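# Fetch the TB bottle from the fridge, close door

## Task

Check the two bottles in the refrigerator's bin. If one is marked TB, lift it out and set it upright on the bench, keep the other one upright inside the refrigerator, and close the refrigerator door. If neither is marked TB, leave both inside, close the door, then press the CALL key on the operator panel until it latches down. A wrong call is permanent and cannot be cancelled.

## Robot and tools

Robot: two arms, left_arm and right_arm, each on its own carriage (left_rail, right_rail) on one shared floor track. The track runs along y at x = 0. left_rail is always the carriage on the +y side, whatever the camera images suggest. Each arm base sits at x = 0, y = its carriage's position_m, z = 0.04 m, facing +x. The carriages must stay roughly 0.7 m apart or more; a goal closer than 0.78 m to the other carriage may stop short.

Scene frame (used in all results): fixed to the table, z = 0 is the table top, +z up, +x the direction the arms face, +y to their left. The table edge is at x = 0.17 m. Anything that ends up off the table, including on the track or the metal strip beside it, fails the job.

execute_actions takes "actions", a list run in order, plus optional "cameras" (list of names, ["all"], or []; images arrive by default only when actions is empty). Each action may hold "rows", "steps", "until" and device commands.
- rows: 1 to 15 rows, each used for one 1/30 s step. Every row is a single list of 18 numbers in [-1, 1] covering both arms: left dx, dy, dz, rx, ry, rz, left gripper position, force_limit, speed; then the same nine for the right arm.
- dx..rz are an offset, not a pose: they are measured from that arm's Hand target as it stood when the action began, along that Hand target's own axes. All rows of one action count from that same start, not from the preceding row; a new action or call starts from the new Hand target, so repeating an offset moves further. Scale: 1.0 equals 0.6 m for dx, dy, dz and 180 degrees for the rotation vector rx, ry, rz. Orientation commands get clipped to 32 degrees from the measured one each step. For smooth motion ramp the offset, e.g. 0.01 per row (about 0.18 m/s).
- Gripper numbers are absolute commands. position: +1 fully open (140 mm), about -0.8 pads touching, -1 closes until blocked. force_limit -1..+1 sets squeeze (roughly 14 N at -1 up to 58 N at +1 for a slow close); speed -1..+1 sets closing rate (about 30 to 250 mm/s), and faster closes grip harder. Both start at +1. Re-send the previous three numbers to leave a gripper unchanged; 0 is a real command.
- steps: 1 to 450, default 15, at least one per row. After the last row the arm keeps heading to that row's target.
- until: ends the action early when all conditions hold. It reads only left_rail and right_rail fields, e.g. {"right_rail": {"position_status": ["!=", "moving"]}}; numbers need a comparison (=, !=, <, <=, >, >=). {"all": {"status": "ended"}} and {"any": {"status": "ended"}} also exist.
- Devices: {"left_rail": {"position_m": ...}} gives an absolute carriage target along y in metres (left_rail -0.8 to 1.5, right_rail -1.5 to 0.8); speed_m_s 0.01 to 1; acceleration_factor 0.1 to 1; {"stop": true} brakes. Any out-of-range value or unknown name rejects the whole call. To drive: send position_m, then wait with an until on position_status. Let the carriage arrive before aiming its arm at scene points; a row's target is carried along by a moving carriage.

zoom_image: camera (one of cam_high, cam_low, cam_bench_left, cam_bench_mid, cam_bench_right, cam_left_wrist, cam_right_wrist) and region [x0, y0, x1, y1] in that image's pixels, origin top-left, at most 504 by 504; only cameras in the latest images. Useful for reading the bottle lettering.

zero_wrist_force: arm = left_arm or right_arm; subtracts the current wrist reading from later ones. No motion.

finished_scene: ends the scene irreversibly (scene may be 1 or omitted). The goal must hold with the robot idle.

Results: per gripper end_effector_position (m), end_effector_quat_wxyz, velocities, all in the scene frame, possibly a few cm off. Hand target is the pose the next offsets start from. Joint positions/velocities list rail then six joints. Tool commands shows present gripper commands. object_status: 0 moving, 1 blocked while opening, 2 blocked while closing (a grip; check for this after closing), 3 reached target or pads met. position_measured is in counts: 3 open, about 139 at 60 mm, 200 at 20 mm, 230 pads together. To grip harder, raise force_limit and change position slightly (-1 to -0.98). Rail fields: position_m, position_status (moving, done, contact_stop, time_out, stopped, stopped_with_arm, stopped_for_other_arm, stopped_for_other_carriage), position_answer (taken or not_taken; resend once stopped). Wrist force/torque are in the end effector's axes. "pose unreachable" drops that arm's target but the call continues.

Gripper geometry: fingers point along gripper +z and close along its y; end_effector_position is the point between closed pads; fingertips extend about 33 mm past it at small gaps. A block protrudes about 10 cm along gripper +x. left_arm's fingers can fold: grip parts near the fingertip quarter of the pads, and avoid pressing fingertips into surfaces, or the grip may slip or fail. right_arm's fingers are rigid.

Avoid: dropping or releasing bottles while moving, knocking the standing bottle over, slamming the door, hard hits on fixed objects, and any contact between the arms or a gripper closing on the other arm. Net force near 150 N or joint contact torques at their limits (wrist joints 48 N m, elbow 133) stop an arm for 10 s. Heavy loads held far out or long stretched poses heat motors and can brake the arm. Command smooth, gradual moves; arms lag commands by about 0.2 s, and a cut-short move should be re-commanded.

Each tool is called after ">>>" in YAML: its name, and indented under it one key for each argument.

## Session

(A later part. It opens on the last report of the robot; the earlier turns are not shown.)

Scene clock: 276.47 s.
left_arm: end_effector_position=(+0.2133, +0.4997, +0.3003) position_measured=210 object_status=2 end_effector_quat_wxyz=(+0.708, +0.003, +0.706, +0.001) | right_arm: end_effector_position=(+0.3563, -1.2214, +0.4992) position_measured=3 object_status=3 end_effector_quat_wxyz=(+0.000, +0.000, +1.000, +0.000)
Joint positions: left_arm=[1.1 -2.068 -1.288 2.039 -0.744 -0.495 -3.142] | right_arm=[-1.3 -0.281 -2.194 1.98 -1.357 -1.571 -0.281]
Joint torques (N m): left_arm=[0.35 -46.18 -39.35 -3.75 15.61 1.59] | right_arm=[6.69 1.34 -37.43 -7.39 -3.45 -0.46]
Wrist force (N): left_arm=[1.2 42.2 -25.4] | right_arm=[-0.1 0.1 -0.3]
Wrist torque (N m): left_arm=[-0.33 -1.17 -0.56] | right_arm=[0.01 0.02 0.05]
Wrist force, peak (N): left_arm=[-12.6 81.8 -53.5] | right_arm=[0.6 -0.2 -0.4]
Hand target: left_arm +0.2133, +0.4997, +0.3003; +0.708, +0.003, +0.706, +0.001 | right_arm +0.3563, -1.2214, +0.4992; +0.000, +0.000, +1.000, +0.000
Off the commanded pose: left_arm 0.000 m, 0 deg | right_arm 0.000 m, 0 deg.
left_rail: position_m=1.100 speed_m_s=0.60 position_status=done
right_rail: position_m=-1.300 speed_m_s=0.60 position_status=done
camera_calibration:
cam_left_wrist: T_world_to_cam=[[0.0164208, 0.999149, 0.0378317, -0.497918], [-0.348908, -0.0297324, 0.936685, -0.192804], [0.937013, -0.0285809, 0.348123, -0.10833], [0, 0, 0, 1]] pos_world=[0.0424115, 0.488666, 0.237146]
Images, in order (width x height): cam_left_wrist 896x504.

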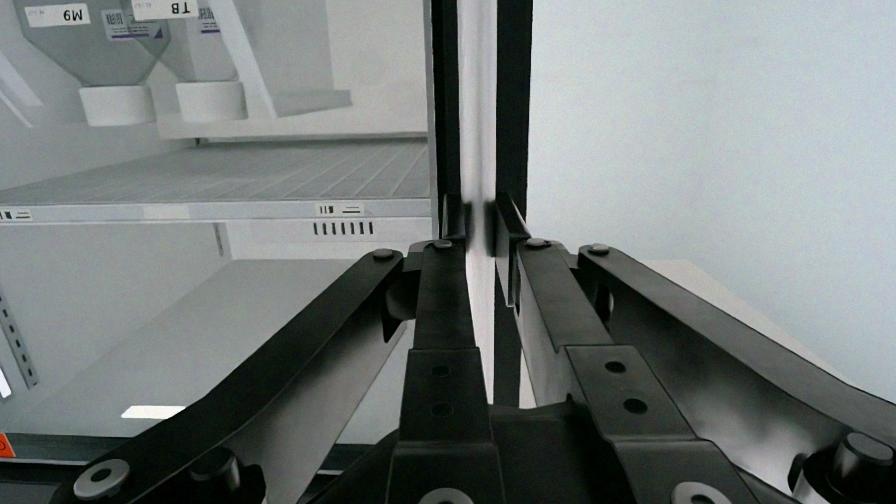

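>>> execute_actions:
  actions:
    - {"rows":[[0,0.005,0,0,0,0,-1,0,-1,0,0,0,0,0,0,1,1,1]],"steps":15}
    - {"rows":[[0,0,-0.006,-0.003,0,0,-1,0,-1,0,0,0,0,0,0,1,1,1],[0,-0.001,-0.012,-0.005,0,0,-1,0,-1,0,0,0,0,0,0,1,1,1],[0,-0.002,-0.018,-0.008,0,0,-1,0,-1,0,0,0,0,0,0,1,1,1],[0,-0.003,-0.024,-0.01,0,0,-1,0,-1,0,0,0,0,0,0,1,1,1],[0,-0.004,-0.03,-0.013,0,0,-1,0,-1,0,0,0,0,0,0,1,1,1],[0,-0.006,-0.036,-0.016,0,0,-1,0,-1,0,0,0,0,0,0,1,1,1],[0,-0.007,-0.042,-0.019,0,0,-1,0,-1,0,0,0,0,0,0,1,1,1],[0,-0.009,-0.048,-0.022,0,0,-1,0,-1,0,0,0,0,0,0,1,1,1],[0,-0.011,-0.055,-0.025,0,0,-1,0,-1,0,0,0,0,0,0,1,1,1],[0,-0.013,-0.062,-0.028,0,0,-1,0,-1,0,0,0,0,0,0,1,1,1]],"steps":30}
  cameras: ["cam_left_wrist"]

Scene clock: 294.97 s.
left_arm: end_effector_position=(+0.1761, +0.4950, +0.3002) position_measured=210 object_status=2 end_effector_quat_wxyz=(+0.708, -0.028, +0.705, +0.032) | right_arm: end_effector_position=(+0.3563, -1.2214, +0.4992) position_measured=3 object_status=3 end_effector_quat_wxyz=(+0.000, +0.000, +1.000, +0.000)
Joint positions: left_arm=[1.1 -2.092 -1.23 1.956 -0.719 -0.607 -3.142] | right_arm=[-1.3 -0.281 -2.194 1.98 -1.357 -1.571 -0.281]
Joint torques (N m): left_arm=[-8.95 -59.75 -6.66 15.01 -35.79 -1.86] | right_arm=[4.29 -0.33 -37.31 -7.14 -3.43 -0.41]
Wrist force (N): left_arm=[10.3 -97.1 11.4] | right_arm=[0.0 0.0 -0.2]
Wrist torque (N m): left_arm=[2.48 -1.02 -0.25] | right_arm=[0.00 0.01 0.05]
Wrist force, peak (N): left_arm=[10.2 -97.4 11.5] | right_arm=[-0.3 -0.2 -0.5]
Hand target: left_arm +0.1761, +0.4950, +0.3002; +0.708, -0.028, +0.705, +0.032 | right_arm +0.3563, -1.2214, +0.4992; +0.000, +0.000, +1.000, +0.000
Off the commanded pose: left_arm 0.000 m, 0 deg | right_arm 0.000 m, 0 deg.
left_rail: position_m=1.100 speed_m_s=0.60 position_status=done
right_rail: position_m=-1.300 speed_m_s=0.60 position_status=done
camera_calibration:
cam_left_wrist: T_world_to_cam=[[-0.0714253, 0.996743, 0.0374326, -0.475905], [-0.345469, -0.0599265, 0.936515, -0.191402], [0.935708, 0.0539591, 0.348624, -0.114395], [0, 0, 0, 1]] pos_world=[0.00692572, 0.469057, 0.236946]
Images, in order (width x height): cam_left_wrist 896x504.

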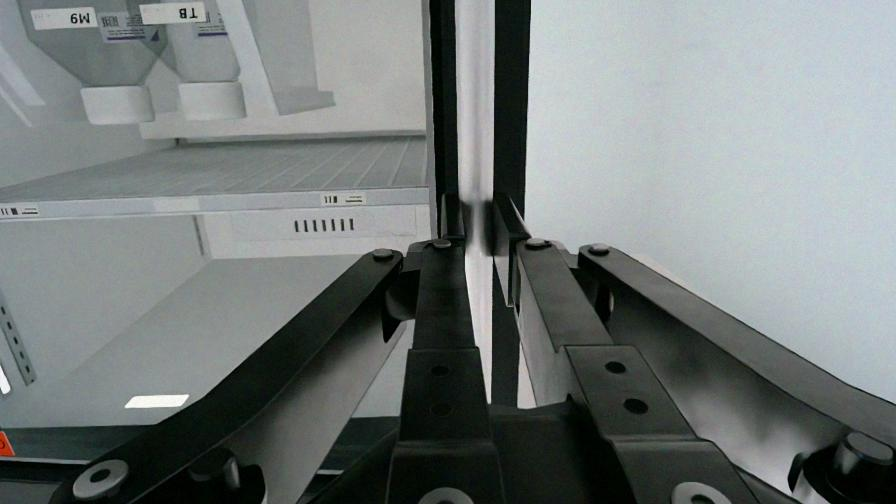

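>>> execute_actions:
  actions:
    - {"rows":[[0,-0.003,0,0,0,0,-1,0,-1,0,0,0,0,0,0,1,1,1],[0,-0.006,0,0,0,0,-1,0,-1,0,0,0,0,0,0,1,1,1]],"steps":20}
  cameras: ["cam_left_wrist"]

Scene clock: 305.70 s.
left_arm: end_effector_position=(+0.1764, +0.4916, +0.3002) position_measured=210 object_status=2 end_effector_quat_wxyz=(+0.708, -0.028, +0.705, +0.032) end_effector_velocity=(+0.000, -0.001, +0.000) end_effector_angular_velocity=(+0.000, +0.000, -0.001) | right_arm: end_effector_position=(+0.3563, -1.2214, +0.4992) position_measured=3 object_status=3 end_effector_quat_wxyz=(+0.000, +0.000, +1.000, +0.000)
Joint positions: left_arm=[1.1 -2.089 -1.225 1.949 -0.717 -0.604 -3.142] | right_arm=[-1.3 -0.281 -2.194 1.98 -1.357 -1.571 -0.281]
Joint velocities: left_arm=[-0.001 0 0 0.001 0 0.001 -0.001] | right_arm=[within noise]
Joint torques (N m): left_arm=[11.53 -46.82 -38.4 2.53 1.68 -2.01] | right_arm=[6.76 1.71 -37.82 -6.72 -3.44 0.26]
Wrist force (N): left_arm=[-1.6 1.6 -4.6] | right_arm=[0.2 -0.1 -0.1]
Wrist torque (N m): left_arm=[0.31 -1.24 -0.40] | right_arm=[-0.03 -0.06 0.06]
Wrist force, peak (N): left_arm=[10.4 -98.1 11.3] | right_arm=[-0.5 -0.5 -0.2]
Hand target: left_arm +0.1764, +0.4915, +0.3002; +0.708, -0.028, +0.705, +0.032 | right_arm +0.3563, -1.2214, +0.4992; +0.000, +0.000, +1.000, +0.000
Off the commanded pose: left_arm 0.000 m, 0 deg | right_arm 0.000 m, 0 deg.
left_rail: position_m=1.100 speed_m_s=0.60 position_status=done
right_rail: position_m=-1.300 speed_m_s=0.60 position_status=done
camera_calibration:
cam_left_wrist: T_world_to_cam=[[-0.07155, 0.996732, 0.0374833, -0.472497], [-0.345456, -0.0600171, 0.936514, -0.191366], [0.935703, 0.0540587, 0.348621, -0.114503], [0, 0, 0, 1]] pos_world=[0.00722572, 0.465658, 0.236846]
Images, in order (width x height): cam_left_wrist 896x504.

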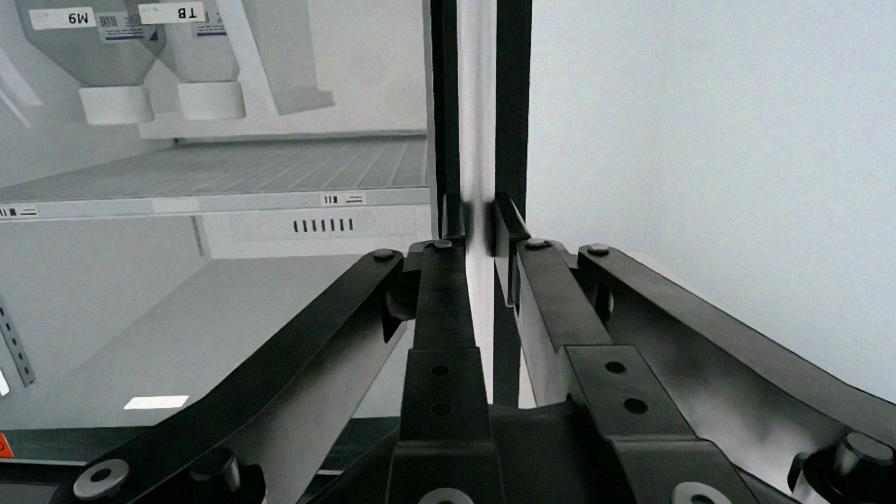

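>>> execute_actions:
  actions:
    - {"rows":[[0,-0.001,-0.006,-0.003,0,0,-1,0,-1,0,0,0,0,0,0,1,1,1],[0,-0.003,-0.015,-0.007,0,0,-1,0,-1,0,0,0,0,0,0,1,1,1],[0,-0.0055,-0.025,-0.0115,0,0,-1,0,-1,0,0,0,0,0,0,1,1,1],[0,-0.008,-0.035,-0.016,0,0,-1,0,-1,0,0,0,0,0,0,1,1,1],[0,-0.0105,-0.045,-0.02,0,0,-1,0,-1,0,0,0,0,0,0,1,1,1],[0,-0.013,-0.055,-0.0245,0,0,-1,0,-1,0,0,0,0,0,0,1,1,1],[0,-0.0158,-0.062,-0.0278,0,0,-1,0,-1,0,0,0,0,0,0,1,1,1]],"steps":10}
    - {"rows":[[0,-0.002,-0.01,-0.0045,0,0,-1,0,-1,0,0,0,0,0,0,1,1,1],[0,-0.0045,-0.02,-0.009,0,0,-1,0,-1,0,0,0,0,0,0,1,1,1],[0,-0.007,-0.03,-0.0135,0,0,-1,0,-1,0,0,0,0,0,0,1,1,1],[0,-0.0095,-0.04,-0.018,0,0,-1,0,-1,0,0,0,0,0,0,1,1,1],[0,-0.0125,-0.051,-0.023,0,0,-1,0,-1,0,0,0,0,0,0,1,1,1],[0,-0.0158,-0.062,-0.0278,0,0,-1,0,-1,0,0,0,0,0,0,1,1,1]],"steps":15}

Scene clock: 319.40 s.
left_arm: end_effector_position=(+0.1052, +0.4630, +0.2997) position_measured=210 object_status=2 end_effector_quat_wxyz=(+0.703, -0.090, +0.700, +0.094) | right_arm: end_effector_position=(+0.3563, -1.2214, +0.4992) position_measured=3 object_status=3 end_effector_quat_wxyz=(+0.000, +0.000, +1.000, +0.000)
Joint positions: left_arm=[1.1 -2.102 -1.089 1.739 -0.643 -0.791 -3.142] | right_arm=[-1.3 -0.281 -2.194 1.98 -1.357 -1.571 -0.281]
Joint torques (N m): left_arm=[10.63 -48.72 -37.37 -1.71 -1.1 -1.74] | right_arm=[4.84 -0.87 -37.97 -7.24 -3.67 0.04]
Wrist force (N): left_arm=[-20.9 6.3 -5.6] | right_arm=[-0.1 -0.2 -0.2]
Wrist torque (N m): left_arm=[0.51 -1.63 -0.33] | right_arm=[-0.04 0.02 0.05]
Wrist force, peak (N): left_arm=[-29.8 12.4 -9.8] | right_arm=[-0.1 -0.3 -0.7]
Hand target: left_arm +0.1051, +0.4630, +0.2997; +0.703, -0.090, +0.700, +0.094 | right_arm +0.3563, -1.2214, +0.4992; +0.000, +0.000, +1.000, +0.000
Off the commanded pose: left_arm 0.000 m, 0 deg | right_arm 0.000 m, 0 deg.
left_rail: position_m=1.100 speed_m_s=0.60 position_status=done
right_rail: position_m=-1.300 speed_m_s=0.60 position_status=done

>>> execute_actions:
  actions:
    - {"rows":[[0,-0.002,-0.01,-0.0045,0,0,-1,0,-1,0,0,0,0,0,0,1,1,1],[0,-0.0045,-0.02,-0.009,0,0,-1,0,-1,0,0,0,0,0,0,1,1,1],[0,-0.007,-0.03,-0.0135,0,0,-1,0,-1,0,0,0,0,0,0,1,1,1],[0,-0.0095,-0.04,-0.018,0,0,-1,0,-1,0,0,0,0,0,0,1,1,1],[0,-0.0125,-0.051,-0.023,0,0,-1,0,-1,0,0,0,0,0,0,1,1,1],[0,-0.0158,-0.062,-0.0278,0,0,-1,0,-1,0,0,0,0,0,0,1,1,1]],"steps":7}
    - {"rows":[[0,-0.002,-0.01,-0.0045,0,0,-1,0,-1,0,0,0,0,0,0,1,1,1],[0,-0.0045,-0.02,-0.009,0,0,-1,0,-1,0,0,0,0,0,0,1,1,1],[0,-0.007,-0.03,-0.0135,0,0,-1,0,-1,0,0,0,0,0,0,1,1,1],[0,-0.0095,-0.04,-0.018,0,0,-1,0,-1,0,0,0,0,0,0,1,1,1],[0,-0.0125,-0.051,-0.023,0,0,-1,0,-1,0,0,0,0,0,0,1,1,1],[0,-0.0158,-0.062,-0.0278,0,0,-1,0,-1,0,0,0,0,0,0,1,1,1]],"steps":7}
    - {"rows":[[0,-0.002,-0.01,-0.0045,0,0,-1,0,-1,0,0,0,0,0,0,1,1,1],[0,-0.0045,-0.02,-0.009,0,0,-1,0,-1,0,0,0,0,0,0,1,1,1],[0,-0.007,-0.03,-0.0135,0,0,-1,0,-1,0,0,0,0,0,0,1,1,1],[0,-0.0095,-0.04,-0.018,0,0,-1,0,-1,0,0,0,0,0,0,1,1,1],[0,-0.0125,-0.051,-0.023,0,0,-1,0,-1,0,0,0,0,0,0,1,1,1],[0,-0.0158,-0.062,-0.0278,0,0,-1,0,-1,0,0,0,0,0,0,1,1,1]],"steps":10}
  cameras: ["cam_left_wrist","cam_bench_mid"]

Scene clock: 344.47 s.
left_arm: end_effector_position=(+0.0104, +0.3990, +0.2988) position_measured=210 object_status=2 end_effector_quat_wxyz=(+0.685, -0.180, +0.682, +0.183) | right_arm: end_effector_position=(+0.3563, -1.2214, +0.4992) position_measured=3 object_status=3 end_effector_quat_wxyz=(+0.000, +0.000, +1.000, +0.000)
Joint positions: left_arm=[1.1 -2.079 -0.867 1.361 -0.488 -1.028 -3.141] | right_arm=[-1.3 -0.281 -2.194 1.98 -1.357 -1.571 -0.281]
Joint torques (N m): left_arm=[17.81 -67.73 -41.46 -3.04 2.26 -1.98] | right_arm=[5.85 -1.02 -37.54 -7.32 -3.35 0.04]
Wrist force (N): left_arm=[-20.9 15.6 -7.4] | right_arm=[-0.1 0.2 -0.2]
Wrist torque (N m): left_arm=[0.37 -1.60 -0.29] | right_arm=[0.04 0.03 0.05]
Wrist force, peak (N): left_arm=[-40.6 5.9 -5.3] | right_arm=[0.1 -0.2 -0.7]
Hand target: left_arm +0.0101, +0.3984, +0.2990; +0.685, -0.181, +0.681, +0.184 | right_arm +0.3563, -1.2214, +0.4992; +0.000, +0.000, +1.000, +0.000
Off the commanded pose: left_arm 0.001 m, 0 deg | right_arm 0.000 m, 0 deg.
left_rail: position_m=1.100 speed_m_s=0.60 position_status=done
right_rail: position_m=-1.300 speed_m_s=0.60 position_status=done
camera_calibration:
cam_left_wrist: T_world_to_cam=[[-0.484425, 0.874126, 0.0351484, -0.338071], [-0.289794, -0.198248, 0.936332, -0.198415], [0.82544, 0.443397, 0.349353, -0.108147], [0, 0, 0, 1]] pos_world=[-0.132001, 0.304133, 0.235446]
Images, in order (width x height): cam_bench_mid 896x504, cam_left_wrist 896x504.

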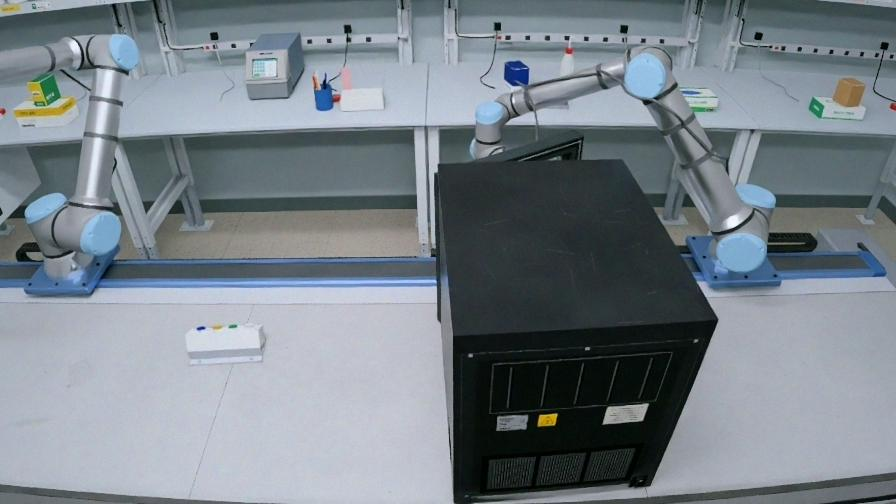

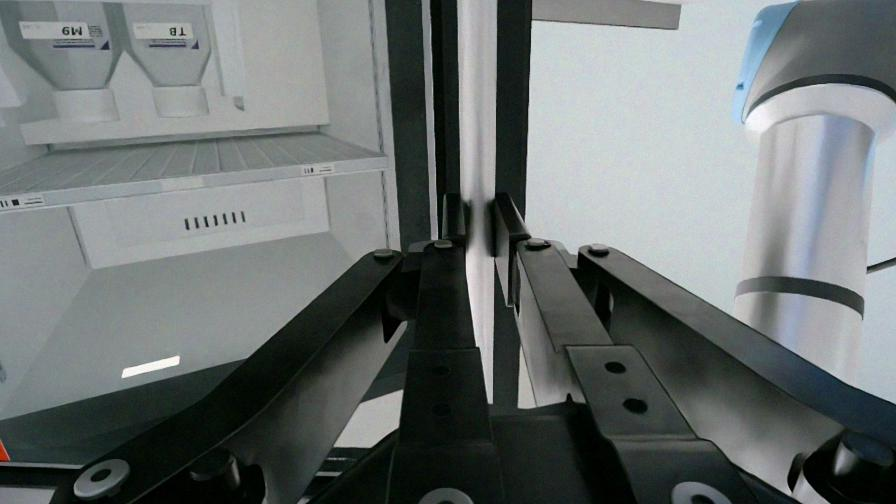

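>>> execute_actions:
  actions:
    - {"rows":[[0,-0.002,-0.01,-0.0045,0,0,-1,0,-1,0,0,0,0,0,0,1,1,1],[0,-0.0045,-0.02,-0.009,0,0,-1,0,-1,0,0,0,0,0,0,1,1,1],[0,-0.007,-0.03,-0.0135,0,0,-1,0,-1,0,0,0,0,0,0,1,1,1],[0,-0.0095,-0.04,-0.018,0,0,-1,0,-1,0,0,0,0,0,0,1,1,1],[0,-0.0125,-0.051,-0.023,0,0,-1,0,-1,0,0,0,0,0,0,1,1,1],[0,-0.0158,-0.062,-0.0278,0,0,-1,0,-1,0,0,0,0,0,0,1,1,1]],"steps":7}
    - {"rows":[[0,-0.002,-0.01,-0.0045,0,0,-1,0,-1,0,0,0,0,0,0,1,1,1],[0,-0.0045,-0.02,-0.009,0,0,-1,0,-1,0,0,0,0,0,0,1,1,1],[0,-0.007,-0.03,-0.0135,0,0,-1,0,-1,0,0,0,0,0,0,1,1,1],[0,-0.0095,-0.04,-0.018,0,0,-1,0,-1,0,0,0,0,0,0,1,1,1],[0,-0.0125,-0.051,-0.023,0,0,-1,0,-1,0,0,0,0,0,0,1,1,1],[0,-0.0158,-0.062,-0.0278,0,0,-1,0,-1,0,0,0,0,0,0,1,1,1]],"steps":7}
    - {"rows":[[0,-0.002,-0.01,-0.0045,0,0,-1,0,-1,0,0,0,0,0,0,1,1,1],[0,-0.0045,-0.02,-0.009,0,0,-1,0,-1,0,0,0,0,0,0,1,1,1],[0,-0.007,-0.03,-0.0135,0,0,-1,0,-1,0,0,0,0,0,0,1,1,1],[0,-0.0095,-0.04,-0.018,0,0,-1,0,-1,0,0,0,0,0,0,1,1,1],[0,-0.0125,-0.051,-0.023,0,0,-1,0,-1,0,0,0,0,0,0,1,1,1],[0,-0.0158,-0.062,-0.0278,0,0,-1,0,-1,0,0,0,0,0,0,1,1,1]],"steps":30}
    - {"rows":[[0,0,0,0,0,0,0.3,0,-1,0,0,0,0,0,0,1,1,1]],"steps":45}
    - {"rows":[[0,0,-0.015,0,0,0,0.3,0,-1,0,0,0,0,0,0,1,1,1],[0,0,-0.03,0,0,0,0.3,0,-1,0,0,0,0,0,0,1,1,1],[0,0,-0.05,0,0,0,0.3,0,-1,0,0,0,0,0,0,1,1,1],[0,0,-0.07,0,0,0,0.3,0,-1,0,0,0,0,0,0,1,1,1],[0,0,-0.09,0,0,0,0.3,0,-1,0,0,0,0,0,0,1,1,1],[0,0,-0.12,0,0,0,0.3,0,-1,0,0,0,0,0,0,1,1,1],[0,0,-0.15,0,0,0,0.3,0,-1,0,0,0,0,0,0,1,1,1],[0,0,-0.17,0,0,0,0.3,0,-1,0,0,0,0,0,0,1,1,1],[0,0,-0.2,0,0,0,0.3,0,-1,0,0,0,0,0,0,1,1,1]],"steps":40}
  cameras: ["cam_left_wrist","cam_bench_mid"]

Scene clock: 376.87 s.
left_arm: end_effector_position=(-0.1496, +0.2271, +0.2972) position_measured=91 object_status=3 end_effector_quat_wxyz=(+0.655, -0.268, +0.652, +0.271) | right_arm: end_effector_position=(+0.3563, -1.2214, +0.4992) position_measured=3 object_status=3 end_effector_quat_wxyz=(+0.000, +0.000, +1.000, +0.000)
Joint positions: left_arm=[1.1 -2.057 -0.194 0.06 0.141 -1.269 -3.142] | right_arm=[-1.3 -0.281 -2.194 1.98 -1.357 -1.571 -0.281]
Joint torques (N m): left_arm=[12.21 -118.58 -51.98 6.46 -1.85 -2.22] | right_arm=[6.58 0.92 -37.76 -7.01 -3.36 0.42]
Wrist force (N): left_arm=[4.3 4.0 -6.2] | right_arm=[0.0 0.1 -0.2]
Wrist torque (N m): left_arm=[0.85 -0.88 -0.06] | right_arm=[0.02 0.00 0.05]
Wrist force, peak (N): left_arm=[-7.8 50.8 -12.0] | right_arm=[0.3 0.1 -0.8]
Hand target: left_arm -0.1498, +0.2267, +0.2973; +0.655, -0.269, +0.651, +0.272 | right_arm +0.3563, -1.2214, +0.4992; +0.000, +0.000, +1.000, +0.000
Off the commanded pose: left_arm 0.001 m, 0 deg | right_arm 0.000 m, 0 deg.
left_rail: position_m=1.100 speed_m_s=0.60 position_status=done
right_rail: position_m=-1.300 speed_m_s=0.60 position_status=done
camera_calibration:
cam_left_wrist: T_world_to_cam=[[-0.695105, 0.718132, 0.0333989, -0.260927], [-0.230373, -0.266512, 0.935895, -0.252845], [0.680998, 0.642851, 0.350692, 0.0333761], [0, 0, 0, 1]] pos_world=[-0.262349, 0.0985377, 0.233646]
Images, in order (width x height): cam_bench_mid 896x504, cam_left_wrist 896x504.

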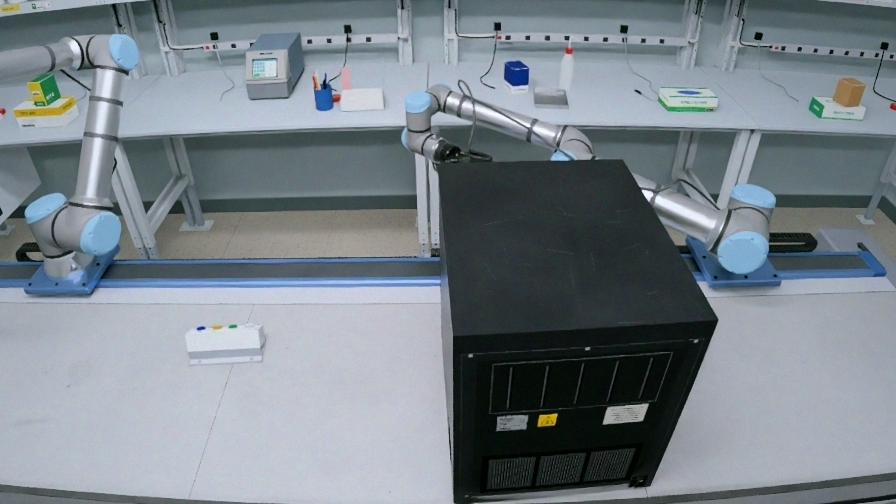

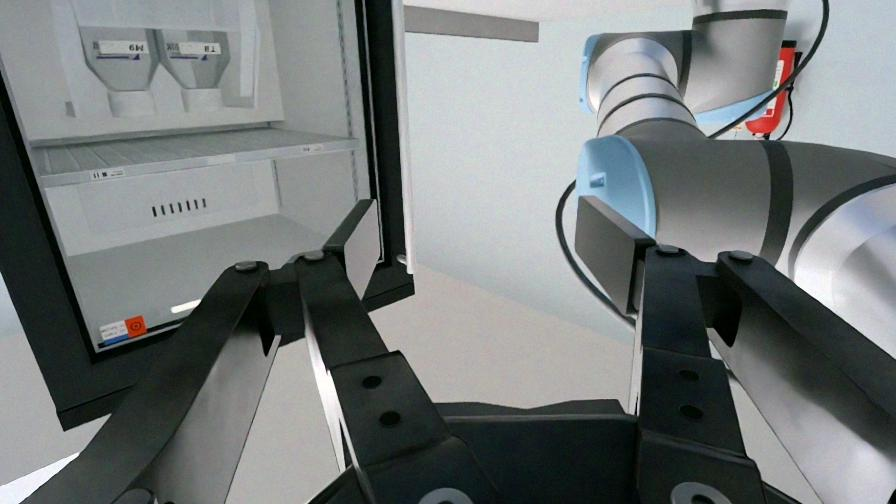

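>>> execute_actions:
  actions:
    - {"rows":[[0,0.02,0.0,0,0,0,-1,0,0,0,0,0,0,0,0,1,1,1],[0,0.05,0,0,0,0,-1,0,0,0,0,0,0,0,0,1,1,1],[0,0.09,0,0,0,0,-1,0,0,0,0,0,0,0,0,1,1,1],[0,0.14,0,0,0,0,-1,0,0,0,0,0,0,0,0,1,1,1],[0,0.18,0.03,0,0,0,-1,0,0,0,0,0,0,0,0,1,1,1],[0,0.22,0.06,0,0,0,-1,0,0,0,0,0,0,0,0,1,1,1],[0,0.26,0.1,0,0,0,-1,0,0,0,0,0,0,0,0,1,1,1],[0,0.3,0.14,0,0,0,-1,0,0,0,0,0,0,0,0,1,1,1],[0,0.34,0.18,0,0,0,-1,0,0,0,0,0,0,0,0,1,1,1],[0,0.38,0.22,0,0,0,-1,0,0,0,0,0,0,0,0,1,1,1],[0,0.42,0.26,0,0,0,-1,0,0,0,0,0,0,0,0,1,1,1],[0,0.46,0.3,0,0,0,-1,0,0,0,0,0,0,0,0,1,1,1],[0,0.507,0.365,0,0,0,-1,0,0,0,0,0,0,0,0,1,1,1]],"steps":50}
    - {"rows":[[0,0,0,0.03,0,0,-1,0,0,0,0,0,0,0,0,1,1,1],[0,0,0,0.08,0,0,-1,0,0,0,0,0,0,0,0,1,1,1],[0,0,0,0.146,0,0,-1,0,0,0,0,0,0,0,0,1,1,1]],"steps":30}
    - {"rows":[[0,0,0,0.03,0,0,-1,0,0,0,0,0,0,0,0,1,1,1],[0,0,0,0.08,0,0,-1,0,0,0,0,0,0,0,0,1,1,1],[0,0,0,0.146,0,0,-1,0,0,0,0,0,0,0,0,1,1,1]],"steps":30}
    - {"rows":[[0,0,0,0.03,0,0,-1,0,0,0,0,0,0,0,0,1,1,1],[0,0,0,0.08,0,0,-1,0,0,0,0,0,0,0,0,1,1,1],[0,0,0,0.146,0,0,-1,0,0,0,0,0,0,0,0,1,1,1]],"steps":30}
    - {"rows":[[0,0,0,0.03,0,0,-1,0,0,0,0,0,0,0,0,1,1,1],[0,0,0,0.08,0,0,-1,0,0,0,0,0,0,0,0,1,1,1],[0,0,0,0.146,0,0,-1,0,0,0,0,0,0,0,0,1,1,1]],"steps":45}
  cameras: ["cam_left_wrist","cam_bench_mid"]

Scene clock: 410.80 s.
left_arm: end_effector_position=(-0.2097, +0.5967, +0.2994) position_measured=233 object_status=3 end_effector_quat_wxyz=(+0.612, +0.357, +0.612, -0.352) | right_arm: end_effector_position=(+0.3563, -1.2214, +0.4992) position_measured=3 object_status=3 end_effector_quat_wxyz=(+0.000, +0.000, +1.000, +0.000)
Joint positions: left_arm=[1.1 -3.055 -1.571 2.379 -0.816 -0.434 -3.128] | right_arm=[-1.3 -0.281 -2.194 1.98 -1.357 -1.571 -0.281]
Joint torques (N m): left_arm=[-10.83 -47.43 -24.03 -1.6 2.58 1.93] | right_arm=[6.52 0.54 -37.52 -7.32 -3.55 0.34]
Wrist force (N): left_arm=[4.2 4.2 -6.5] | right_arm=[0.0 0.1 -0.7]
Wrist torque (N m): left_arm=[0.87 -0.81 -0.27] | right_arm=[0.04 -0.01 0.05]
Wrist force, peak (N): left_arm=[4.5 7.3 -8.5] | right_arm=[0.6 -0.2 -0.6]
Hand target: left_arm -0.2097, +0.5967, +0.2994; +0.612, +0.357, +0.612, -0.352 | right_arm +0.3563, -1.2214, +0.4992; +0.000, +0.000, +1.000, +0.000
Off the commanded pose: left_arm 0.000 m, 0 deg | right_arm 0.000 m, 0 deg.
left_rail: position_m=1.100 speed_m_s=0.60 position_status=done
right_rail: position_m=-1.300 speed_m_s=0.60 position_status=done
camera_calibration:
cam_left_wrist: T_world_to_cam=[[0.874011, 0.484433, 0.0378089, -0.100992], [-0.19667, 0.28153, 0.939182, -0.491154], [0.444326, -0.828291, 0.341333, 0.666958], [0, 0, 0, 1]] pos_world=[-0.304674, 0.739633, 0.237447]
Images, in order (width x height): cam_bench_mid 896x504, cam_left_wrist 896x504.

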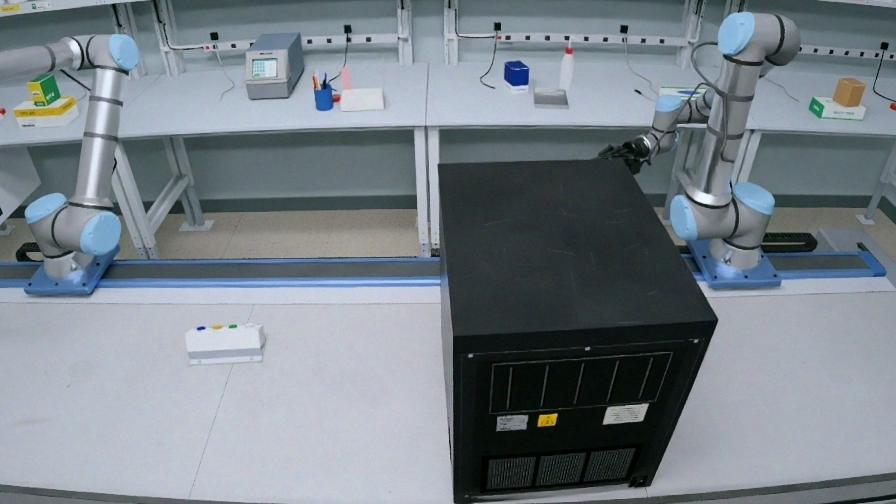

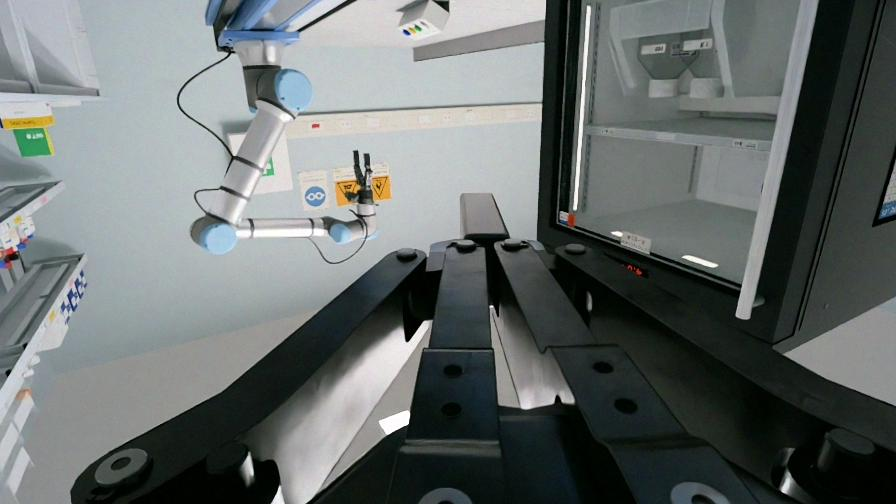

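>>> execute_actions:
  actions:
    - {"left_rail":{"position_m":1.5},"steps":200,"until":{"left_rail":{"position_status":["!=","moving"]}}}
    - {"right_rail":{"position_m":-0.55},"steps":200,"until":{"right_rail":{"position_status":["!=","moving"]}}}
    - {"rows":[[0,0,0,0,0,0,-1,0,0,0.06,0.07,0.01,0,0,0,1,1,1],[0,0,0,0,0,0,-1,0,0,0.12,0.14,0.02,0,0,0,1,1,1],[0,0,0,0,0,0,-1,0,0,0.18,0.21,0.03,0,0,0,1,1,1],[0,0,0,0,0,0,-1,0,0,0.24,0.28,0.04,0,0,0,1,1,1],[0,0,0,0,0,0,-1,0,0,0.3,0.35,0.05,0,0,0,1,1,1],[0,0,0,0,0,0,-1,0,0,0.36,0.43,0.05,0,0,0,1,1,1],[0,0,0,0,0,0,-1,0,0,0.42,0.51,0.05,0,0,0,1,1,1],[0,0,0,0,0,0,-1,0,0,0.48,0.58,0.06,0,0,0,1,1,1],[0,0,0,0,0,0,-1,0,0,0.54,0.66,0.06,0,0,0,1,1,1],[0,0,0,0,0,0,-1,0,0,0.6,0.74,0.07,0,0,0,1,1,1],[0,0,0,0,0,0,-1,0,0,0.66,0.82,0.07,0,0,0,1,1,1],[0,0,0,0,0,0,-1,0,0,0.71,0.89,0.08,0,0,0,1,1,1],[0,0,0,0,0,0,-1,0,0,0.76,0.952,0.083,0,0,0,1,1,1]],"steps":60}
    - {"rows":[[0,0,0,0,0,0,-1,0,0,0,0,0,-0.007,-0.04,-0.007,1,1,1],[0,0,0,0,0,0,-1,0,0,0,0,0,-0.0218,-0.1235,-0.0218,1,1,1]],"steps":25}
    - {"rows":[[0,0,0,0,0,0,-1,0,0,0,0,0,-0.007,-0.04,-0.007,1,1,1],[0,0,0,0,0,0,-1,0,0,0,0,0,-0.0218,-0.1235,-0.0218,1,1,1]],"steps":25}
    - {"rows":[[0,0,0,0,0,0,-1,0,0,0,0,0,-0.007,-0.04,-0.007,1,1,1],[0,0,0,0,0,0,-1,0,0,0,0,0,-0.0218,-0.1235,-0.0218,1,1,1]],"steps":25}
    - {"rows":[[0,0,0,0,0,0,-1,0,0,0,0,0,-0.007,-0.04,-0.007,0.15,1,0],[0,0,0,0,0,0,-1,0,0,0,0,0,-0.0216,-0.1235,-0.0216,0.15,1,0]],"steps":40}
  cameras: ["cam_right_wrist","cam_bench_mid"]

Scene clock: 483.20 s.
left_arm: end_effector_position=(-0.2097, +0.9964, +0.2994) position_measured=233 object_status=3 end_effector_quat_wxyz=(+0.612, +0.357, +0.612, -0.352) | right_arm: end_effector_position=(-0.0988, +0.1001, +0.4494) position_measured=110 object_status=3 end_effector_quat_wxyz=(+0.684, -0.138, +0.703, +0.135)
Joint positions: left_arm=[1.5 -3.055 -1.571 2.379 -0.816 -0.434 -3.128] | right_arm=[-0.55 1.977 -1.473 2.034 -1.528 -3.109 2.175]
Joint torques (N m): left_arm=[10.89 -27.53 -38.15 1.96 -1.47 1.67] | right_arm=[-10.05 -34.85 -45.86 -0.2 0.4 2.56]
Wrist force (N): left_arm=[4.4 4.4 -6.3] | right_arm=[-2.5 0.2 -0.8]
Wrist torque (N m): left_arm=[0.93 -0.85 -0.27] | right_arm=[-0.23 0.93 -0.36]
Wrist force, peak (N): left_arm=[4.5 4.8 -8.1] | right_arm=[-9.6 -9.6 -3.8]
Hand target: left_arm -0.2097, +0.9964, +0.2994; +0.612, +0.357, +0.612, -0.352 | right_arm -0.0997, +0.0998, +0.4493; +0.696, -0.122, +0.697, +0.123
Off the commanded pose: left_arm 0.000 m, 0 deg | right_arm 0.001 m, 3 deg.
left_rail: position_m=1.500 speed_m_s=0.60 position_status=done
right_rail: position_m=-0.550 speed_m_s=0.60 position_status=done
camera_calibration:
cam_right_wrist: T_world_to_cam=[[-0.383486, 0.922403, -0.045943, -0.10622], [-0.346028, -0.0973815, 0.933157, -0.452964], [0.856273, 0.37375, 0.356522, 0.0704359], [0, 0, 0, 1]] pos_world=[-0.257784, 0.0275417, 0.392695]
Images, in order (width x height): cam_bench_mid 896x504, cam_right_wrist 896x504.

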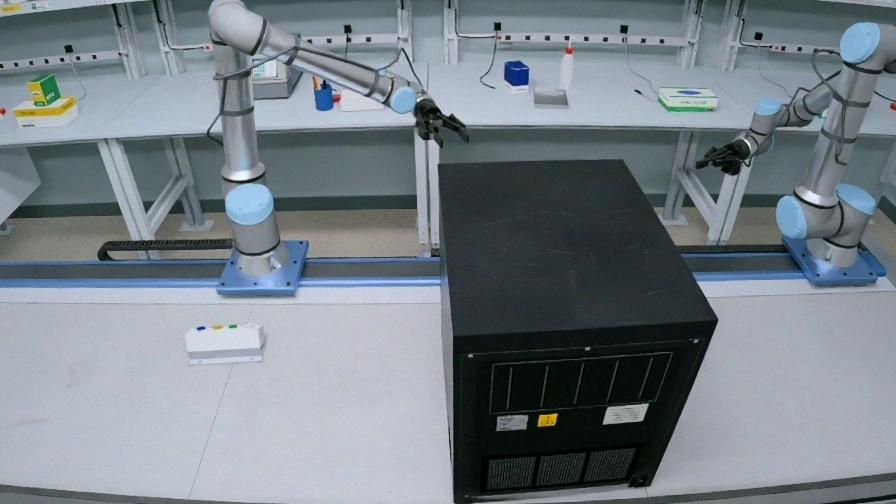

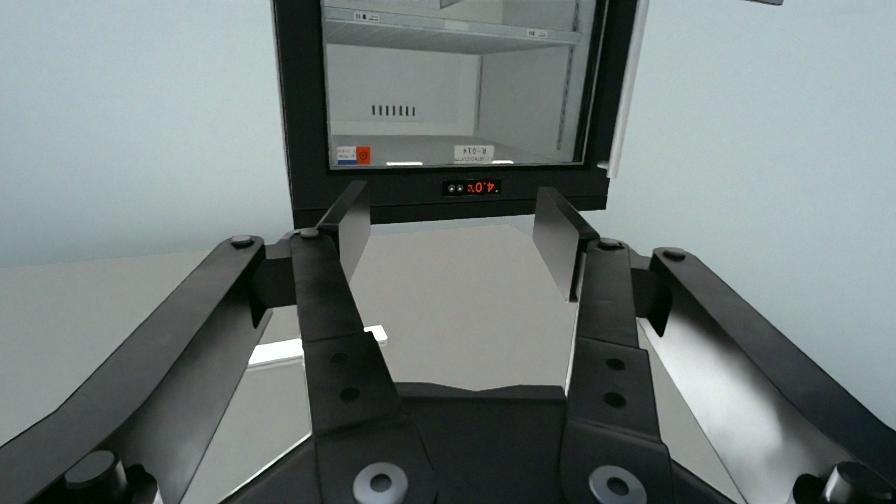

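>>> execute_actions:
  actions:
    - {"rows":[[0,0,0,0,0,0,-1,0,0,0.03,0.03,0.04,0,0,0,0.15,1,0],[0,0,0,0,0,0,-1,0,0,0.06,0.07,0.08,0,0,0,0.15,1,0],[0,0,0,0,0,0,-1,0,0,0.09,0.11,0.13,0,0,0,0.15,1,0],[0,0,0,0,0,0,-1,0,0,0.12,0.15,0.18,0,0,0,0.15,1,0],[0,0,0,0,0,0,-1,0,0,0.15,0.2,0.23,0,0,0,0.15,1,0],[0,0,0,0,0,0,-1,0,0,0.18,0.25,0.29,0,0,0,0.15,1,0],[0,0,0,0,0,0,-1,0,0,0.21,0.3,0.35,0,0,0,0.15,1,0],[0,0,0,0,0,0,-1,0,0,0.24,0.345,0.41,0,0,0,0.15,1,0],[0,0,0,0,0,0,-1,0,0,0.25,0.374,0.437,0,0,0,0.15,1,0]],"steps":60}
    - {"rows":[[0,0,0,0,0,0,-1,0,0,0,0,0,-0.02,0,0,0.15,1,0],[0,0,0,0,0,0,-1,0,0,0,0,0,-0.055,0,0,0.15,1,0]],"steps":40}
  cameras: ["cam_right_wrist","cam_bench_mid"]

Scene clock: 499.00 s.
left_arm: end_effector_position=(-0.2097, +0.9964, +0.2994) position_measured=233 object_status=3 end_effector_quat_wxyz=(+0.612, +0.357, +0.612, -0.352) | right_arm: end_effector_position=(+0.0699, +0.4003, +0.2991) position_measured=110 object_status=3 end_effector_quat_wxyz=(+0.683, -0.182, +0.684, +0.182)
Joint positions: left_arm=[1.5 -3.055 -1.571 2.379 -0.816 -0.434 -3.128] | right_arm=[-0.55 1.636 -1.017 1.617 -0.597 -3.598 3.145]
Joint torques (N m): left_arm=[11.93 -25.65 -38.15 2.03 -1.13 1.74] | right_arm=[-11.05 -98.94 -26.37 -4.31 -3.74 -2.66]
Wrist force (N): left_arm=[4.4 4.1 -6.3] | right_arm=[-2.0 0.3 -0.9]
Wrist torque (N m): left_arm=[0.85 -0.86 -0.27] | right_arm=[-0.21 0.84 -0.21]
Wrist force, peak (N): left_arm=[4.7 4.3 -6.5] | right_arm=[-7.8 -5.1 -8.1]
Hand target: left_arm -0.2097, +0.9964, +0.2994; +0.612, +0.357, +0.612, -0.352 | right_arm +0.0699, +0.4003, +0.2991; +0.683, -0.182, +0.684, +0.182
Off the commanded pose: left_arm 0.000 m, 0 deg | right_arm 0.000 m, 0 deg.
left_rail: position_m=1.500 speed_m_s=0.60 position_status=done
right_rail: position_m=-0.550 speed_m_s=0.60 position_status=done
camera_calibration:
cam_right_wrist: T_world_to_cam=[[-0.501697, 0.863828, -0.0458323, -0.29359], [-0.350671, -0.154658, 0.92364, -0.199053], [0.790778, 0.47946, 0.380511, -0.177637], [0, 0, 0, 1]] pos_world=[-0.076624, 0.307996, 0.23799]
Images, in order (width x height): cam_bench_mid 896x504, cam_right_wrist 896x504.

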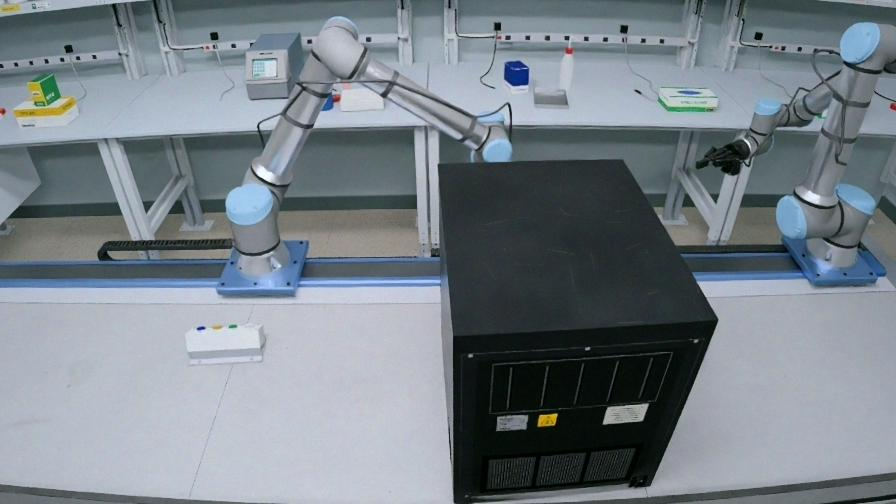

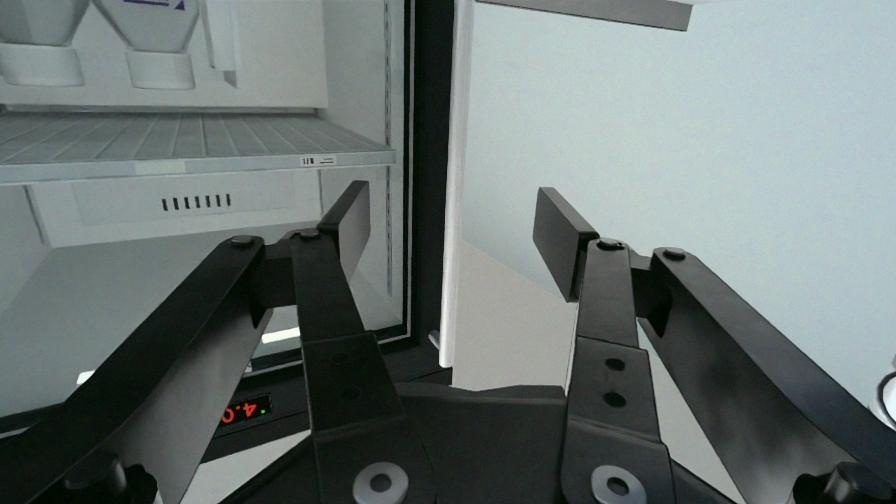

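>>> execute_actions:
  actions:
    - {"rows":[[0,0,0,0,0,0,-1,0,0,0,0,0.03,0,0,0,0.15,1,0],[0,0,0,0,0,0,-1,0,0,0,0,0.07,0,0,0,0.15,1,0],[0,0,0,0,0,0,-1,0,0,0,0,0.11,0,0,0,0.15,1,0],[0,0,0,0,0,0,-1,0,0,0,0,0.15,0,0,0,0.15,1,0],[0,0,0,0,0,0,-1,0,0,0,0,0.183,0,0,0,0.15,1,0]],"steps":50}
  cameras: ["cam_right_wrist"]

Scene clock: 513.00 s.
left_arm: end_effector_position=(-0.2097, +0.9964, +0.2994) position_measured=233 object_status=3 end_effector_quat_wxyz=(+0.612, +0.357, +0.612, -0.352) | right_arm: end_effector_position=(+0.1652, +0.4549, +0.2990) position_measured=110 object_status=3 end_effector_quat_wxyz=(+0.683, -0.182, +0.684, +0.182)
Joint positions: left_arm=[1.5 -3.055 -1.571 2.379 -0.816 -0.434 -3.128] | right_arm=[-0.55 1.518 -0.971 1.539 -0.566 -3.716 3.144]
Joint torques (N m): left_arm=[9.5 -22.62 -36.36 1.6 -1.76 1.23] | right_arm=[-10.32 -72.99 -44.28 1.98 -3.65 2.13]
Wrist force (N): left_arm=[4.2 4.2 -6.2] | right_arm=[-2.1 0.4 -1.0]
Wrist torque (N m): left_arm=[0.88 -0.80 -0.27] | right_arm=[-0.20 0.85 -0.40]
Wrist force, peak (N): left_arm=[4.6 4.2 -6.7] | right_arm=[-1.5 0.4 -7.0]
Hand target: left_arm -0.2097, +0.9964, +0.2994; +0.612, +0.357, +0.612, -0.352 | right_arm +0.1652, +0.4549, +0.2990; +0.683, -0.182, +0.684, +0.182
Off the commanded pose: left_arm 0.000 m, 0 deg | right_arm 0.000 m, 0 deg.
left_rail: position_m=1.500 speed_m_s=0.60 position_status=done
right_rail: position_m=-0.550 speed_m_s=0.60 position_status=done
camera_calibration:
cam_right_wrist: T_world_to_cam=[[-0.501697, 0.863828, -0.0458323, -0.293003], [-0.350671, -0.154658, 0.92364, -0.15704], [0.790778, 0.47946, 0.380511, -0.279021], [0, 0, 0, 1]] pos_world=[0.018576, 0.362596, 0.23779]
Images, in order (width x height): cam_right_wrist 896x504.

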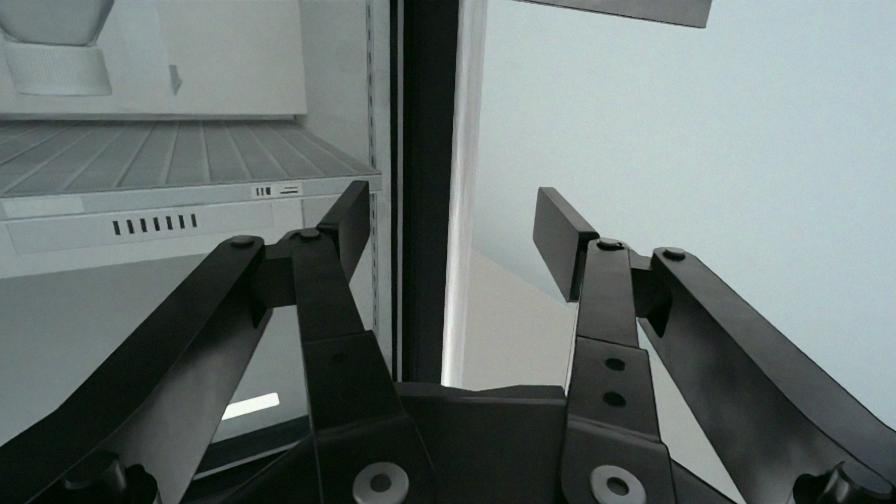

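>>> execute_actions:
  actions:
    - {"rows":[[0,0,0,0,0,0,-1,0,0,0,0.003,0.03,0,0,0,0.15,1,0],[0,0,0,0,0,0,-1,0,0,0,0.007,0.07,0,0,0,0.15,1,0],[0,0,0,0,0,0,-1,0,0,0,0.012,0.1,0,0,0,0.15,1,0]],"steps":30}
    - {"rows":[[0,0,0,0,0,0,-1,0,0,0,0,0,0,0,0,-0.5,0,-1]],"steps":50}
  cameras: ["cam_right_wrist"]

Scene clock: 524.27 s.
left_arm: end_effector_position=(-0.2097, +0.9964, +0.2994) position_measured=233 object_status=3 end_effector_quat_wxyz=(+0.612, +0.357, +0.612, -0.352) | right_arm: end_effector_position=(+0.2136, +0.4910, +0.2989) position_measured=192 object_status=0 end_effector_quat_wxyz=(+0.683, -0.182, +0.684, +0.182)
Joint positions: left_arm=[1.5 -3.055 -1.571 2.379 -0.816 -0.434 -3.128] | right_arm=[-0.55 1.464 -0.929 1.466 -0.535 -3.77 3.144]
Joint torques (N m): left_arm=[11.85 -24.2 -36.73 1.9 -1.46 0.81] | right_arm=[-12.01 -78.44 -44.81 1.7 -4.06 2.33]
Wrist force (N): left_arm=[4.7 4.1 -6.3] | right_arm=[-2.0 0.1 -1.0]
Wrist torque (N m): left_arm=[0.87 -0.94 -0.27] | right_arm=[-0.26 0.84 -0.33]
Wrist force, peak (N): left_arm=[4.5 4.4 -6.7] | right_arm=[-2.0 0.7 -7.1]
Hand target: left_arm -0.2097, +0.9964, +0.2994; +0.612, +0.357, +0.612, -0.352 | right_arm +0.2136, +0.4910, +0.2989; +0.683, -0.182, +0.684, +0.182
Off the commanded pose: left_arm 0.000 m, 0 deg | right_arm 0.000 m, 0 deg.
left_rail: position_m=1.500 speed_m_s=0.60 position_status=done
right_rail: position_m=-0.550 speed_m_s=0.60 position_status=done
camera_calibration:
cam_right_wrist: T_world_to_cam=[[-0.501697, 0.863828, -0.0458323, -0.299905], [-0.350671, -0.154658, 0.92364, -0.134484], [0.790778, 0.47946, 0.380511, -0.334604], [0, 0, 0, 1]] pos_world=[0.066976, 0.398696, 0.23779]
Images, in order (width x height): cam_right_wrist 896x504.

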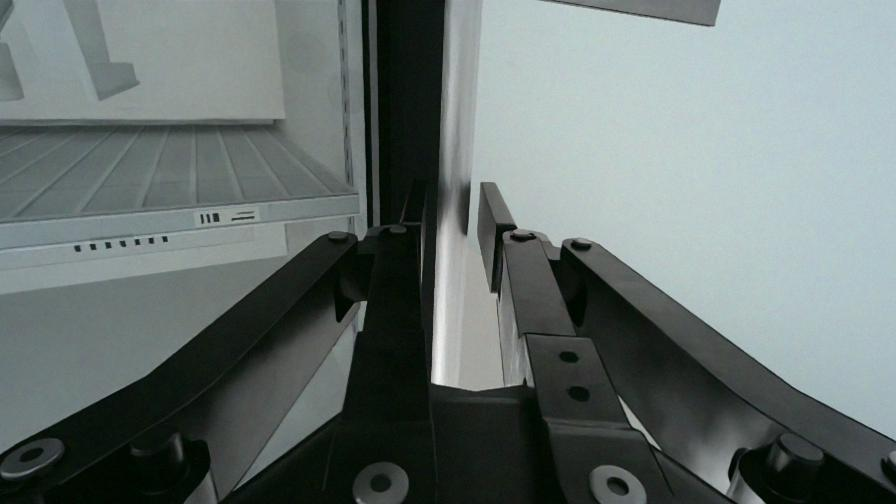

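>>> execute_actions:
  actions:
    - {"rows":[[0,0,0,0,0,0,-1,0,0,0,0.001,0.013,0,0,0,-0.5,0,-1]],"steps":15}
    - {"rows":[[0,0,0,0,0,0,-1,0,0,0,0,0,0,0,0,-1,0,-1]],"steps":60}
  cameras: ["cam_right_wrist"]

Scene clock: 531.90 s.
left_arm: end_effector_position=(-0.2097, +0.9964, +0.2994) position_measured=233 object_status=3 end_effector_quat_wxyz=(+0.612, +0.357, +0.612, -0.352) | right_arm: end_effector_position=(+0.2201, +0.4954, +0.2989) position_measured=210 object_status=2 end_effector_quat_wxyz=(+0.683, -0.182, +0.684, +0.182)
Joint positions: left_arm=[1.5 -3.055 -1.571 2.379 -0.816 -0.434 -3.128] | right_arm=[-0.55 1.457 -0.923 1.456 -0.531 -3.777 3.144]
Joint torques (N m): left_arm=[10.1 -24.41 -38.2 1.82 -1.78 0.98] | right_arm=[15.42 -74.78 -50.92 -6.54 -6.42 -1.36]
Wrist force (N): left_arm=[4.4 4.1 -6.1] | right_arm=[-6.0 -20.6 -17.1]
Wrist torque (N m): left_arm=[0.85 -0.86 -0.27] | right_arm=[-0.07 0.73 -0.07]
Wrist force, peak (N): left_arm=[4.8 4.4 -6.4] | right_arm=[-6.0 -20.6 -17.1]
Hand target: left_arm -0.2097, +0.9964, +0.2994; +0.612, +0.357, +0.612, -0.352 | right_arm +0.2201, +0.4954, +0.2989; +0.683, -0.182, +0.684, +0.182
Off the commanded pose: left_arm 0.000 m, 0 deg | right_arm 0.000 m, 0 deg.
left_rail: position_m=1.500 speed_m_s=0.60 position_status=done
right_rail: position_m=-0.550 speed_m_s=0.60 position_status=done
camera_calibration:
cam_right_wrist: T_world_to_cam=[[-0.501629, 0.863869, -0.0457995, -0.300474], [-0.350683, -0.154666, 0.923634, -0.131519], [0.790816, 0.479383, 0.380529, -0.341829], [0, 0, 0, 1]] pos_world=[0.0734761, 0.403096, 0.23779]
Images, in order (width x height): cam_right_wrist 896x504.

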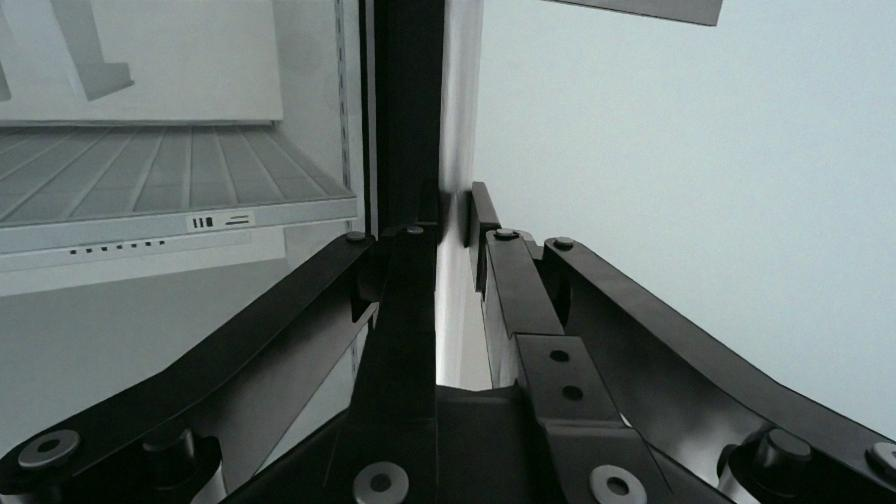

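>>> execute_actions:
  actions:
    - {"rows":[[0,0,0,0,0,0,-1,0,0,0,0.02,-0.0604,-0.0139,0,0,-1,0,-1]],"steps":15}
    - {"rows":[[0,0,0,0,0,0,-1,0,0,0,0.0173,-0.0614,-0.0139,0,0,-1,0,-1]],"steps":40}

Scene clock: 563.23 s.
left_arm: end_effector_position=(-0.2097, +0.9964, +0.2994) position_measured=233 object_status=3 end_effector_quat_wxyz=(+0.612, +0.357, +0.612, -0.352) | right_arm: end_effector_position=(+0.1460, +0.4768, +0.2990) position_measured=210 object_status=2 end_effector_quat_wxyz=(+0.674, -0.212, +0.675, +0.212)
Joint positions: left_arm=[1.5 -3.055 -1.571 2.379 -0.816 -0.434 -3.128] | right_arm=[-0.55 1.522 -0.975 1.546 -0.569 -3.799 3.144]
Joint torques (N m): left_arm=[9.56 -23.87 -37.45 1.58 -1.73 0.4] | right_arm=[52.67 -89.9 -50.93 -12.08 -30.01 -2.98]
Wrist force (N): left_arm=[4.5 4.0 -6.2] | right_arm=[-7.6 -69.0 -19.8]
Wrist torque (N m): left_arm=[0.83 -0.88 -0.27] | right_arm=[0.36 0.77 -0.17]
Wrist force, peak (N): left_arm=[4.7 4.2 -6.5] | right_arm=[-7.5 -69.4 -19.8]
Hand target: left_arm -0.2097, +0.9964, +0.2994; +0.612, +0.357, +0.612, -0.352 | right_arm +0.1460, +0.4768, +0.2990; +0.674, -0.212, +0.675, +0.212
Off the commanded pose: left_arm 0.000 m, 0 deg | right_arm 0.000 m, 0 deg.
left_rail: position_m=1.500 speed_m_s=0.60 position_status=done
right_rail: position_m=-0.550 speed_m_s=0.60 position_status=done

>>> execute_actions:
  actions:
    - {"rows":[[0,0,0,0,0,0,-1,0,0,0,0.0105,-0.0621,-0.0139,0,0,-1,0,-1]],"steps":13}
    - {"rows":[[0,0,0,0,0,0,-1,0,0,0,0.0115,-0.0628,-0.0139,0,0,-1,0,-1]],"steps":13}
    - {"rows":[[0,0,0,0,0,0,-1,0,0,0,0.0087,-0.0634,-0.0139,0,0,-1,0,-1]],"steps":13}
    - {"rows":[[0,0,0,0,0,0,-1,0,0,0,0.006,-0.0638,-0.0139,0,0,-1,0,-1]],"steps":13}

Scene clock: 573.27 s.
left_arm: end_effector_position=(-0.2097, +0.9964, +0.2994) position_measured=233 object_status=3 end_effector_quat_wxyz=(+0.612, +0.357, +0.612, -0.352) | right_arm: end_effector_position=(+0.0147, +0.4000, +0.2992) position_measured=210 object_status=2 end_effector_quat_wxyz=(+0.653, -0.270, +0.654, +0.270)
Joint positions: left_arm=[1.5 -3.055 -1.571 2.379 -0.816 -0.434 -3.128] | right_arm=[-0.55 1.644 -1.109 1.768 -0.658 -3.851 3.144]
Joint torques (N m): left_arm=[10.48 -23.5 -38.08 1.79 -1.36 -0.2] | right_arm=[44.91 -96.01 -48.25 -10.63 -21.82 -3.36]
Wrist force (N): left_arm=[4.5 4.0 -6.3] | right_arm=[5.8 -47.5 -4.8]
Wrist torque (N m): left_arm=[0.82 -0.88 -0.27] | right_arm=[-0.13 1.03 0.00]
Wrist force, peak (N): left_arm=[4.9 4.1 -6.4] | right_arm=[8.5 -76.3 -25.0]
Hand target: left_arm -0.2097, +0.9964, +0.2994; +0.612, +0.357, +0.612, -0.352 | right_arm +0.0145, +0.3998, +0.2992; +0.653, -0.270, +0.654, +0.270
Off the commanded pose: left_arm 0.000 m, 0 deg | right_arm 0.000 m, 0 deg.
left_rail: position_m=1.500 speed_m_s=0.60 position_status=done
right_rail: position_m=-0.550 speed_m_s=0.60 position_status=done

>>> execute_actions:
  actions:
    - {"rows":[[0,0,0,0,0,0,-1,0,0,0,0.0006,-0.0641,-0.0139,0,0,-1,0,-1]],"steps":13}
    - {"rows":[[0,0,0,0,0,0,-1,0,0,0,0.0004,-0.0643,-0.0139,0,0,-1,0,-1]],"steps":13}
    - {"rows":[[0,0,0,0,0,0,-1,0,0,0,-0.0024,-0.0644,-0.0139,0,0,-1,0,-1]],"steps":13}
    - {"rows":[[0,0,0,0,0,0,-1,0,0,0,-0.0052,-0.0643,-0.0139,0,0,-1,0,-1]],"steps":13}
    - {"rows":[[0,0,0,0,0,0,-1,0,0,0,-0.0081,-0.0641,-0.0139,0,0,-1,0,-1]],"steps":13}
  cameras: ["cam_right_wrist"]

Scene clock: 583.07 s.
left_arm: end_effector_position=(-0.2097, +0.9964, +0.2994) position_measured=233 object_status=3 end_effector_quat_wxyz=(+0.612, +0.357, +0.612, -0.352) | right_arm: end_effector_position=(-0.1023, +0.2477, +0.2994) position_measured=210 object_status=2 end_effector_quat_wxyz=(+0.620, -0.339, +0.621, +0.340)
Joint positions: left_arm=[1.5 -3.055 -1.571 2.379 -0.816 -0.434 -3.128] | right_arm=[-0.55 1.779 -1.329 2.094 -0.765 -3.935 3.144]
Joint torques (N m): left_arm=[11.61 -25.38 -36.18 1.89 -0.89 -0.17] | right_arm=[56.69 -84.4 -51.44 -14.33 -24.11 -3.24]
Wrist force (N): left_arm=[4.4 4.0 -6.2] | right_arm=[19.4 -54.7 6.7]
Wrist torque (N m): left_arm=[0.83 -0.85 -0.27] | right_arm=[-0.21 1.10 0.13]
Wrist force, peak (N): left_arm=[4.8 4.1 -6.5] | right_arm=[33.4 -70.0 5.8]
Hand target: left_arm -0.2097, +0.9964, +0.2994; +0.612, +0.357, +0.612, -0.352 | right_arm -0.1024, +0.2475, +0.2994; +0.620, -0.339, +0.621, +0.340
Off the commanded pose: left_arm 0.000 m, 0 deg | right_arm 0.000 m, 0 deg.
left_rail: position_m=1.500 speed_m_s=0.60 position_status=done
right_rail: position_m=-0.550 speed_m_s=0.60 position_status=done
camera_calibration:
cam_right_wrist: T_world_to_cam=[[-0.843952, 0.534496, -0.0453854, -0.201721], [-0.239529, -0.299796, 0.923444, -0.235865], [0.479971, 0.790213, 0.38104, -0.0772553], [0, 0, 0, 1]] pos_world=[-0.189659, 0.0981559, 0.23809]
Images, in order (width x height): cam_right_wrist 896x504.

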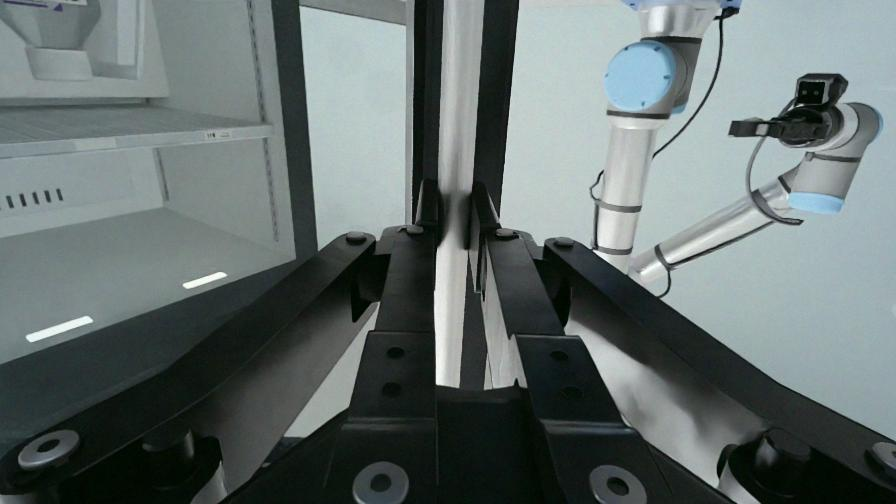

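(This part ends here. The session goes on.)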